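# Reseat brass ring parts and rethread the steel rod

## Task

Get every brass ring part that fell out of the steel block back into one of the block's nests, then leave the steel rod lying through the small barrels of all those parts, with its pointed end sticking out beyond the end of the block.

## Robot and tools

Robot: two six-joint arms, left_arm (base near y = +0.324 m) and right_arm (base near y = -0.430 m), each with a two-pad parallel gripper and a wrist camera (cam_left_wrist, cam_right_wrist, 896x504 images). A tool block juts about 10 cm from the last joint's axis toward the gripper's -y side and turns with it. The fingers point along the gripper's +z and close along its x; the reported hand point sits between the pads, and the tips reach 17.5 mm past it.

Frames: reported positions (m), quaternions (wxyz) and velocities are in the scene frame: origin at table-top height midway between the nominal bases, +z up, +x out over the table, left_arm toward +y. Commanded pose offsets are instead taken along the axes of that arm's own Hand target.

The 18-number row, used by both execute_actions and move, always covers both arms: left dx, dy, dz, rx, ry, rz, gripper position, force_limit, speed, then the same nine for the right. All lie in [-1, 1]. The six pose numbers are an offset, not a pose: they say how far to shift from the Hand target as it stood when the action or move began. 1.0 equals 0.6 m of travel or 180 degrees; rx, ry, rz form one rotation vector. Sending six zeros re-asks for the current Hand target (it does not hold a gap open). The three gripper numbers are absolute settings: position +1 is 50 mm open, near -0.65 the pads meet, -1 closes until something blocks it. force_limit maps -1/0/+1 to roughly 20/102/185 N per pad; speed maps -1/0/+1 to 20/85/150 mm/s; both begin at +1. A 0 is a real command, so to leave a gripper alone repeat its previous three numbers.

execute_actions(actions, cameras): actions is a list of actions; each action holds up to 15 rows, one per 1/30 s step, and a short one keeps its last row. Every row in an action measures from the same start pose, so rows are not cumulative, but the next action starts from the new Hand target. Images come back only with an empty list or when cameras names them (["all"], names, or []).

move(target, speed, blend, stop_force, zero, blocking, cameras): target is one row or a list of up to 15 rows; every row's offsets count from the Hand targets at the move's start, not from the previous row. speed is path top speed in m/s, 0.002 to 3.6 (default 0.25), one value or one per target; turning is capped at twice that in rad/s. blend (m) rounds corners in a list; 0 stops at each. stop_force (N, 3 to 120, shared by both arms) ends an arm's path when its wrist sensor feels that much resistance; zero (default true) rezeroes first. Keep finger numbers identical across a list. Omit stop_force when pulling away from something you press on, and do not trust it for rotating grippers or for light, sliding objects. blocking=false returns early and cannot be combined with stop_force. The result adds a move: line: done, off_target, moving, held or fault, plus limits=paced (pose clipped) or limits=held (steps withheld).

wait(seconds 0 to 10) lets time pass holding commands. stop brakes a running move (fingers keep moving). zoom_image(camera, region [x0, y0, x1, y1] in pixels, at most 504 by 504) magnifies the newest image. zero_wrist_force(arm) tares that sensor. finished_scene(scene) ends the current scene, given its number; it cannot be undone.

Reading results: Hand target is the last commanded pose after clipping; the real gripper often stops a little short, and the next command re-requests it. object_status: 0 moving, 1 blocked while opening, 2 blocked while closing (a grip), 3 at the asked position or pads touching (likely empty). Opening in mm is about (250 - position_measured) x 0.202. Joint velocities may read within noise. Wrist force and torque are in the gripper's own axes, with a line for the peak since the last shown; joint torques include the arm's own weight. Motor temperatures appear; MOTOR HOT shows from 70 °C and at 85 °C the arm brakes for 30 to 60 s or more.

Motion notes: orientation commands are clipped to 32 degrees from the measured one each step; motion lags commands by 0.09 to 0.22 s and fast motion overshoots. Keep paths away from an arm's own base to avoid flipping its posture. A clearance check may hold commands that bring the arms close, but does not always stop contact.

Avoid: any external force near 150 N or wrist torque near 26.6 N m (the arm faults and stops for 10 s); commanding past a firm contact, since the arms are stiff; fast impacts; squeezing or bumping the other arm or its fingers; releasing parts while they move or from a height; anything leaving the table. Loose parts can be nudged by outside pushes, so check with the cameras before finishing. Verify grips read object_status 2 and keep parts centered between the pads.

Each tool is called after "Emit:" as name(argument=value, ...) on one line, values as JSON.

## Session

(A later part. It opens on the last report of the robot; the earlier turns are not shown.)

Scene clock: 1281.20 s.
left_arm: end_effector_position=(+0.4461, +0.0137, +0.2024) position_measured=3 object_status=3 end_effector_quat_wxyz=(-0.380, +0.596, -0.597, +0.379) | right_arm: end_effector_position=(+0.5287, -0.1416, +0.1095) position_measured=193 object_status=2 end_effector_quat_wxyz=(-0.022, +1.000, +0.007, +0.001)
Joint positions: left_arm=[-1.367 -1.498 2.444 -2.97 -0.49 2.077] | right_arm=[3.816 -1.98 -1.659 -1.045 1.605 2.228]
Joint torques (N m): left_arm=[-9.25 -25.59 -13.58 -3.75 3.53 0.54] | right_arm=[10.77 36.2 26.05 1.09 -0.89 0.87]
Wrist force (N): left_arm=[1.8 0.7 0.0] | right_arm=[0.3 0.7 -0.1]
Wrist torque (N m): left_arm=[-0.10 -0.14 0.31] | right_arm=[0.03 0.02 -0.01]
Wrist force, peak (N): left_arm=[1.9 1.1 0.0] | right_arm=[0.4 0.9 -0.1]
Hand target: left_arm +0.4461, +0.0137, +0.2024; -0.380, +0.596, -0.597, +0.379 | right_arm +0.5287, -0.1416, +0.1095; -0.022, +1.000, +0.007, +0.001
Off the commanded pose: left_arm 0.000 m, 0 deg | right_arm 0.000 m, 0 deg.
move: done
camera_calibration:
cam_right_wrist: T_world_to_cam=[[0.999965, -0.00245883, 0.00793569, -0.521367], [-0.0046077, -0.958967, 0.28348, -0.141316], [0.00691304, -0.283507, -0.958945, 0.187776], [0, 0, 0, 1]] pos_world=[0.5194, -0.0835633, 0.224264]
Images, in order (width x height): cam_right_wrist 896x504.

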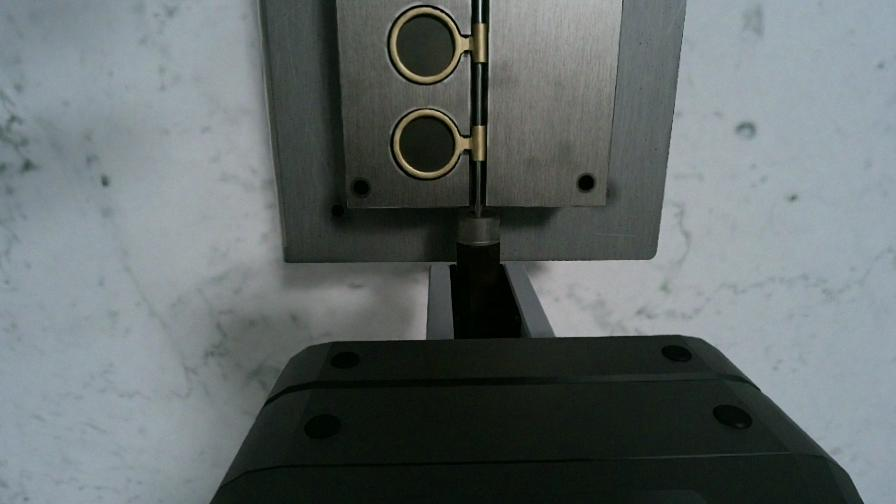

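Emit:
move(target=[0,0,0,0,0,0,1,1,1,0,0,0,0,0,0,-0.3,-0.8,-1], speed=0.02)

Emit:
move(target=[0,0,0,0,0,0,1,1,1,0,0,0,0,0,0,0.4,-0.8,-0.8], speed=0.02, cameras=["cam_right_wrist"])

Scene clock: 1285.93 s.
left_arm: end_effector_position=(+0.4461, +0.0137, +0.2024) position_measured=3 object_status=3 end_effector_quat_wxyz=(-0.380, +0.596, -0.597, +0.379) | right_arm: end_effector_position=(+0.5287, -0.1416, +0.1095) position_measured=193 object_status=2 end_effector_quat_wxyz=(-0.022, +1.000, +0.007, +0.001)
Joint positions: left_arm=[-1.367 -1.498 2.444 -2.97 -0.49 2.077] | right_arm=[3.816 -1.98 -1.659 -1.045 1.605 2.228]
Joint torques (N m): left_arm=[-7.98 -25.56 -14.19 -3.74 3.58 0.37] | right_arm=[-1.17 46.17 14.4 3.33 -0.95 -2.16]
Wrist force (N): left_arm=[2.0 0.9 -0.2] | right_arm=[0.4 0.6 -0.4]
Wrist torque (N m): left_arm=[-0.07 -0.16 0.31] | right_arm=[0.00 0.00 -0.01]
Wrist force, peak (N): left_arm=[2.0 0.9 -0.2] | right_arm=[0.3 1.0 -0.1]
Hand target: left_arm +0.4461, +0.0137, +0.2024; -0.380, +0.596, -0.597, +0.379 | right_arm +0.5287, -0.1416, +0.1095; -0.022, +1.000, +0.007, +0.001
Off the commanded pose: left_arm 0.000 m, 0 deg | right_arm 0.000 m, 0 deg.
move: done

Scene clock: 1286.77 s.
left_arm: end_effector_position=(+0.4461, +0.0137, +0.2024) position_measured=3 object_status=3 end_effector_quat_wxyz=(-0.380, +0.596, -0.597, +0.379) | right_arm: end_effector_position=(+0.5287, -0.1416, +0.1095) position_measured=92 object_status=0 end_effector_quat_wxyz=(-0.022, +1.000, +0.007, +0.001)
Joint positions: left_arm=[-1.367 -1.498 2.444 -2.97 -0.49 2.077] | right_arm=[3.816 -1.98 -1.659 -1.045 1.605 2.228]
Joint torques (N m): left_arm=[-8.56 -25.15 -14.05 -3.72 3.59 0.52] | right_arm=[-4.26 45.85 14.84 3.83 -1.03 -1.98]
Wrist force (N): left_arm=[1.6 1.0 -0.3] | right_arm=[-0.2 0.1 -0.3]
Wrist torque (N m): left_arm=[-0.05 -0.09 0.31] | right_arm=[0.01 0.00 -0.08]
Wrist force, peak (N): left_arm=[1.7 0.9 -0.1] | right_arm=[-0.1 0.4 -0.2]
Hand target: left_arm +0.4461, +0.0137, +0.2024; -0.380, +0.596, -0.597, +0.379 | right_arm +0.5287, -0.1416, +0.1095; -0.022, +1.000, +0.007, +0.001
Off the commanded pose: left_arm 0.000 m, 0 deg | right_arm 0.000 m, 0 deg.
move: done
camera_calibration:
cam_right_wrist: T_world_to_cam=[[0.999966, -0.00236294, 0.00790738, -0.521352], [-0.00450774, -0.958967, 0.283482, -0.141368], [0.00691306, -0.283508, -0.958945, 0.187775], [0, 0, 0, 1]] pos_world=[0.519399, -0.0835632, 0.224264]
Images, in order (width x height): cam_right_wrist 896x504.

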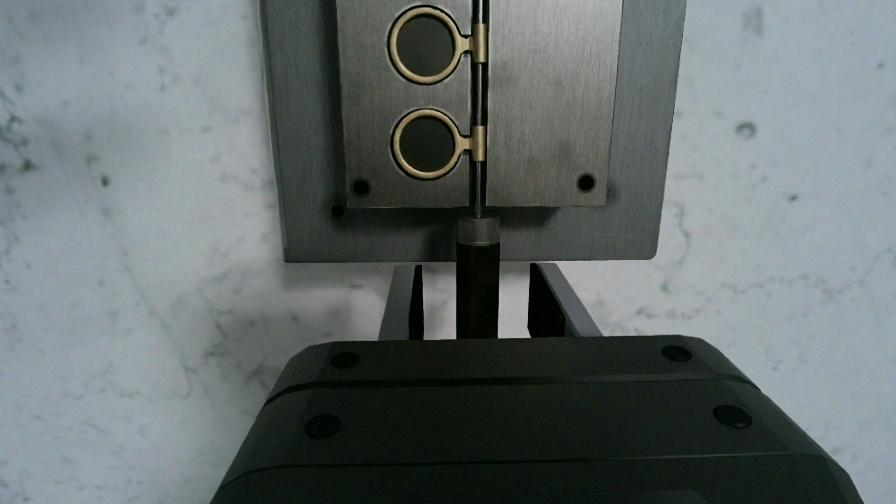

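Emit:
move(target=[0,0,0,0,0,0,1,1,1,0,0.004,-0.1,0,0,0,0.4,-0.8,-0.8], speed=0.08, cameras=["cam_left_wrist", "cam_right_wrist"])

Emit:
zoom_image(camera="cam_right_wrist", region=[340, 0, 640, 400])

Scene clock: 1293.70 s.
left_arm: end_effector_position=(+0.4461, +0.0137, +0.2024) position_measured=3 object_status=3 end_effector_quat_wxyz=(-0.380, +0.596, -0.597, +0.379) | right_arm: end_effector_position=(+0.5287, -0.1467, +0.1694) position_measured=92 object_status=3 end_effector_quat_wxyz=(-0.022, +1.000, +0.007, +0.001)
Joint positions: left_arm=[-1.367 -1.498 2.444 -2.97 -0.49 2.077] | right_arm=[3.81 -1.916 -1.582 -1.185 1.605 2.221]
Joint torques (N m): left_arm=[-8.41 -24.58 -14.96 -3.63 3.58 0.44] | right_arm=[-6.38 32.66 13.91 5.62 1.82 -0.82]
Wrist force (N): left_arm=[1.5 0.8 0.0] | right_arm=[-0.1 0.1 -0.2]
Wrist torque (N m): left_arm=[-0.07 -0.08 0.31] | right_arm=[0.02 -0.02 0.08]
Wrist force, peak (N): left_arm=[2.0 0.9 0.1] | right_arm=[-0.2 0.3 -1.7]
Hand target: left_arm +0.4461, +0.0137, +0.2024; -0.380, +0.596, -0.597, +0.379 | right_arm +0.5286, -0.1467, +0.1693; -0.022, +1.000, +0.007, +0.001
Off the commanded pose: left_arm 0.000 m, 0 deg | right_arm 0.000 m, 0 deg.
move: done
camera_calibration:
cam_left_wrist: T_world_to_cam=[[0.0199074, -0.999777, -0.00703856, 0.0169393], [-0.703544, -0.00900619, -0.710594, 0.4755], [0.710373, 0.019098, -0.703567, -0.0429916], [0, 0, 0, 1]] pos_world=[0.364738, 0.022039, 0.30776]
cam_right_wrist: T_world_to_cam=[[0.999965, -0.0024314, 0.00803193, -0.52188], [-0.00460801, -0.958994, 0.283388, -0.163163], [0.00701355, -0.283415, -0.958972, 0.243735], [0, 0, 0, 1]] pos_world=[0.5194, -0.0886629, 0.284164]

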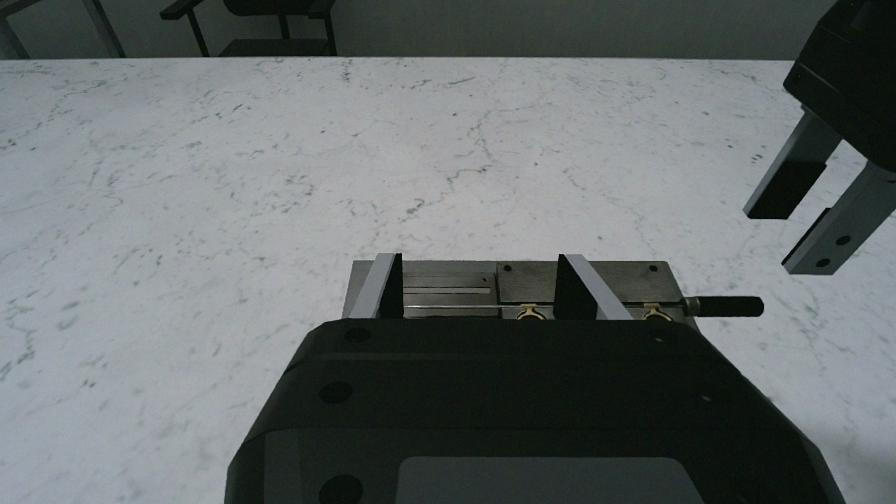

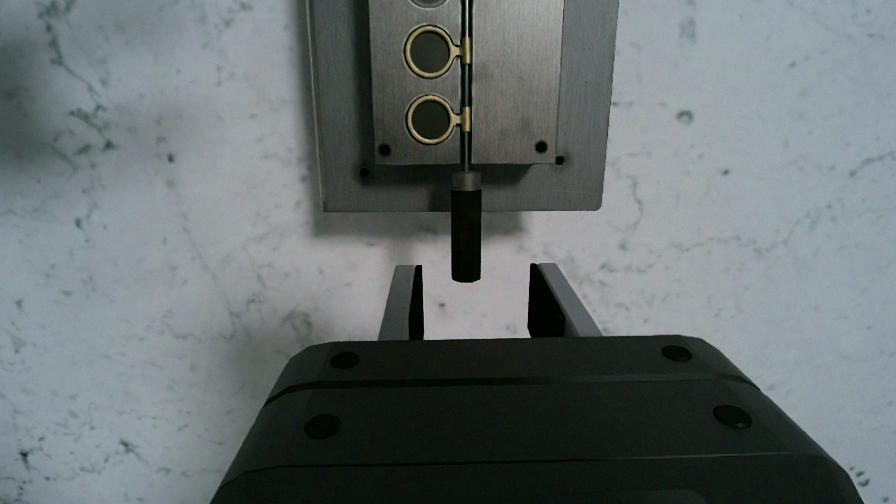

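Scaled by 1.260 from the camera's 896x504 image, which has a finer 1280x720 frame.

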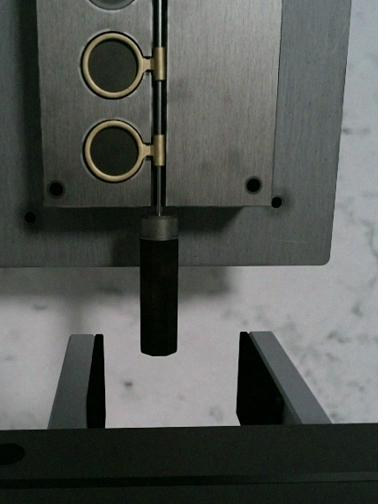

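Emit:
move(target=[0,0,0,0,0,0,1,1,1,0,0.15,-0.05,0,0,0,0.4,-0.8,-0.8], speed=0.2, cameras=["cam_left_wrist", "cam_right_wrist"])

Emit:
zoom_image(camera="cam_left_wrist", region=[400, 260, 560, 330])

Emit:
zoom_image(camera="cam_left_wrist", region=[600, 260, 760, 330])

Emit:
zoom_image(camera="cam_right_wrist", region=[400, 0, 520, 240])

Scene clock: 1310.17 s.
left_arm: end_effector_position=(+0.4461, +0.0137, +0.2024) position_measured=3 object_status=3 end_effector_quat_wxyz=(-0.380, +0.596, -0.597, +0.379) | right_arm: end_effector_position=(+0.5298, -0.2379, +0.1952) position_measured=92 object_status=3 end_effector_quat_wxyz=(-0.022, +1.000, +0.007, +0.001)
Joint positions: left_arm=[-1.367 -1.498 2.444 -2.97 -0.49 2.077] | right_arm=[3.682 -1.821 -1.638 -1.229 1.608 2.093]
Joint torques (N m): left_arm=[-8.57 -25.43 -13.91 -3.75 3.32 0.48] | right_arm=[5.37 35.23 30.78 5.46 0.59 0.93]
Wrist force (N): left_arm=[1.5 0.8 0.0] | right_arm=[-0.1 0.2 -0.1]
Wrist torque (N m): left_arm=[-0.08 -0.08 0.31] | right_arm=[0.02 0.00 -0.07]
Wrist force, peak (N): left_arm=[2.0 0.8 0.2] | right_arm=[-0.4 -3.8 1.1]
Hand target: left_arm +0.4461, +0.0137, +0.2024; -0.380, +0.596, -0.597, +0.379 | right_arm +0.5299, -0.2379, +0.1953; -0.022, +1.000, +0.007, +0.001
Off the commanded pose: left_arm 0.000 m, 0 deg | right_arm 0.000 m, 0 deg.
move: done
camera_calibration:
cam_left_wrist: T_world_to_cam=[[0.0199074, -0.999777, -0.00703856, 0.0169393], [-0.703544, -0.00900619, -0.710594, 0.4755], [0.710373, 0.019098, -0.703567, -0.0429916], [0, 0, 0, 1]] pos_world=[0.364738, 0.022039, 0.30776]
cam_right_wrist: T_world_to_cam=[[0.999967, -0.00251549, 0.00774394, -0.523435], [-0.00460768, -0.958967, 0.283481, -0.257953], [0.00671309, -0.283507, -0.958947, 0.242751], [0, 0, 0, 1]] pos_world=[0.520599, -0.179863, 0.309964]

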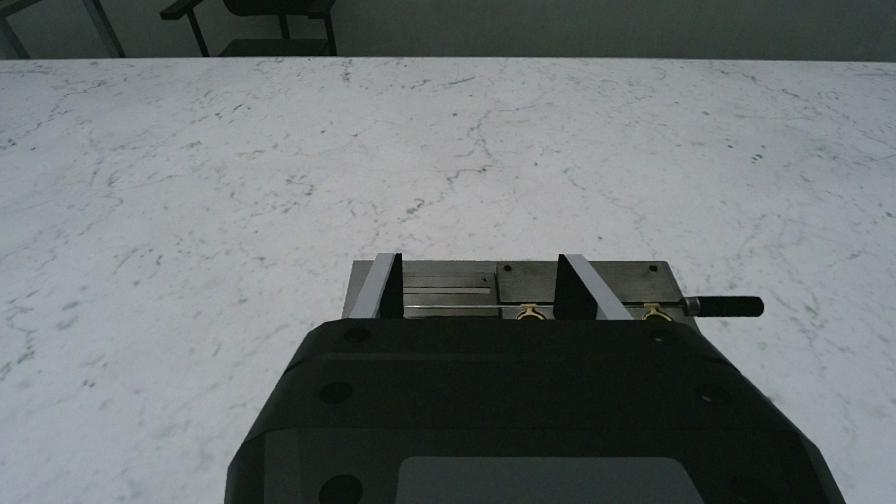

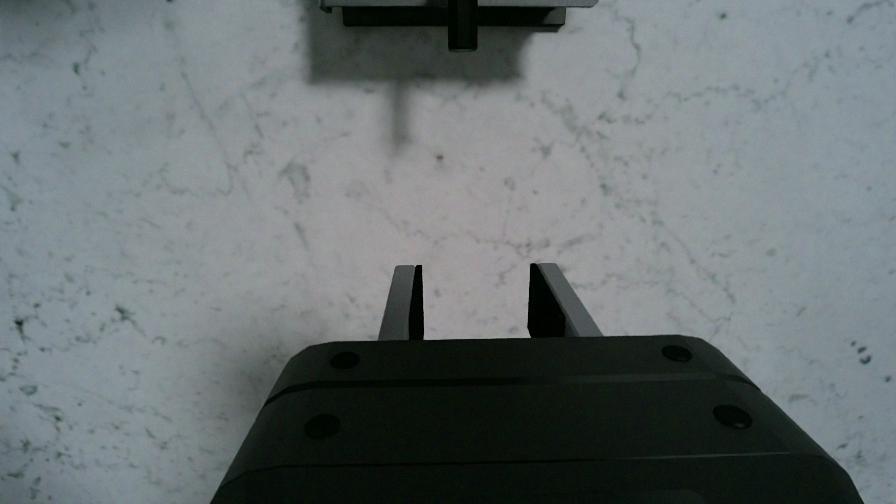

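Scaled by 3.150 from the camera's 896x504 image, which has a finer 1280x720 frame.

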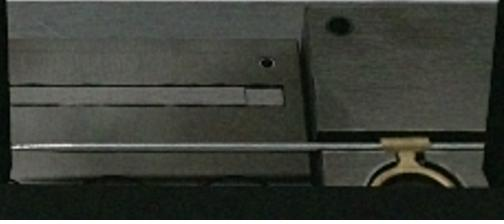

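Scaled by 3.150 from the camera's 896x504 image, which has a finer 1280x720 frame.

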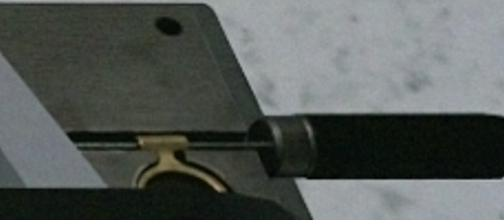

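Scaled by 2.100 from the camera's 896x504 image, which has a finer 1280x720 frame.

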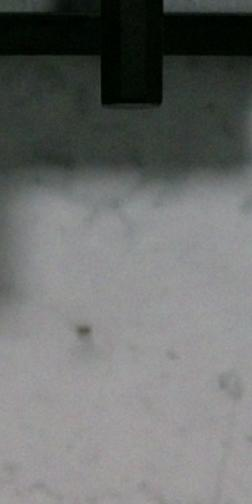

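Emit:
finished_scene(scene=2)

The scene is finished: the task was done.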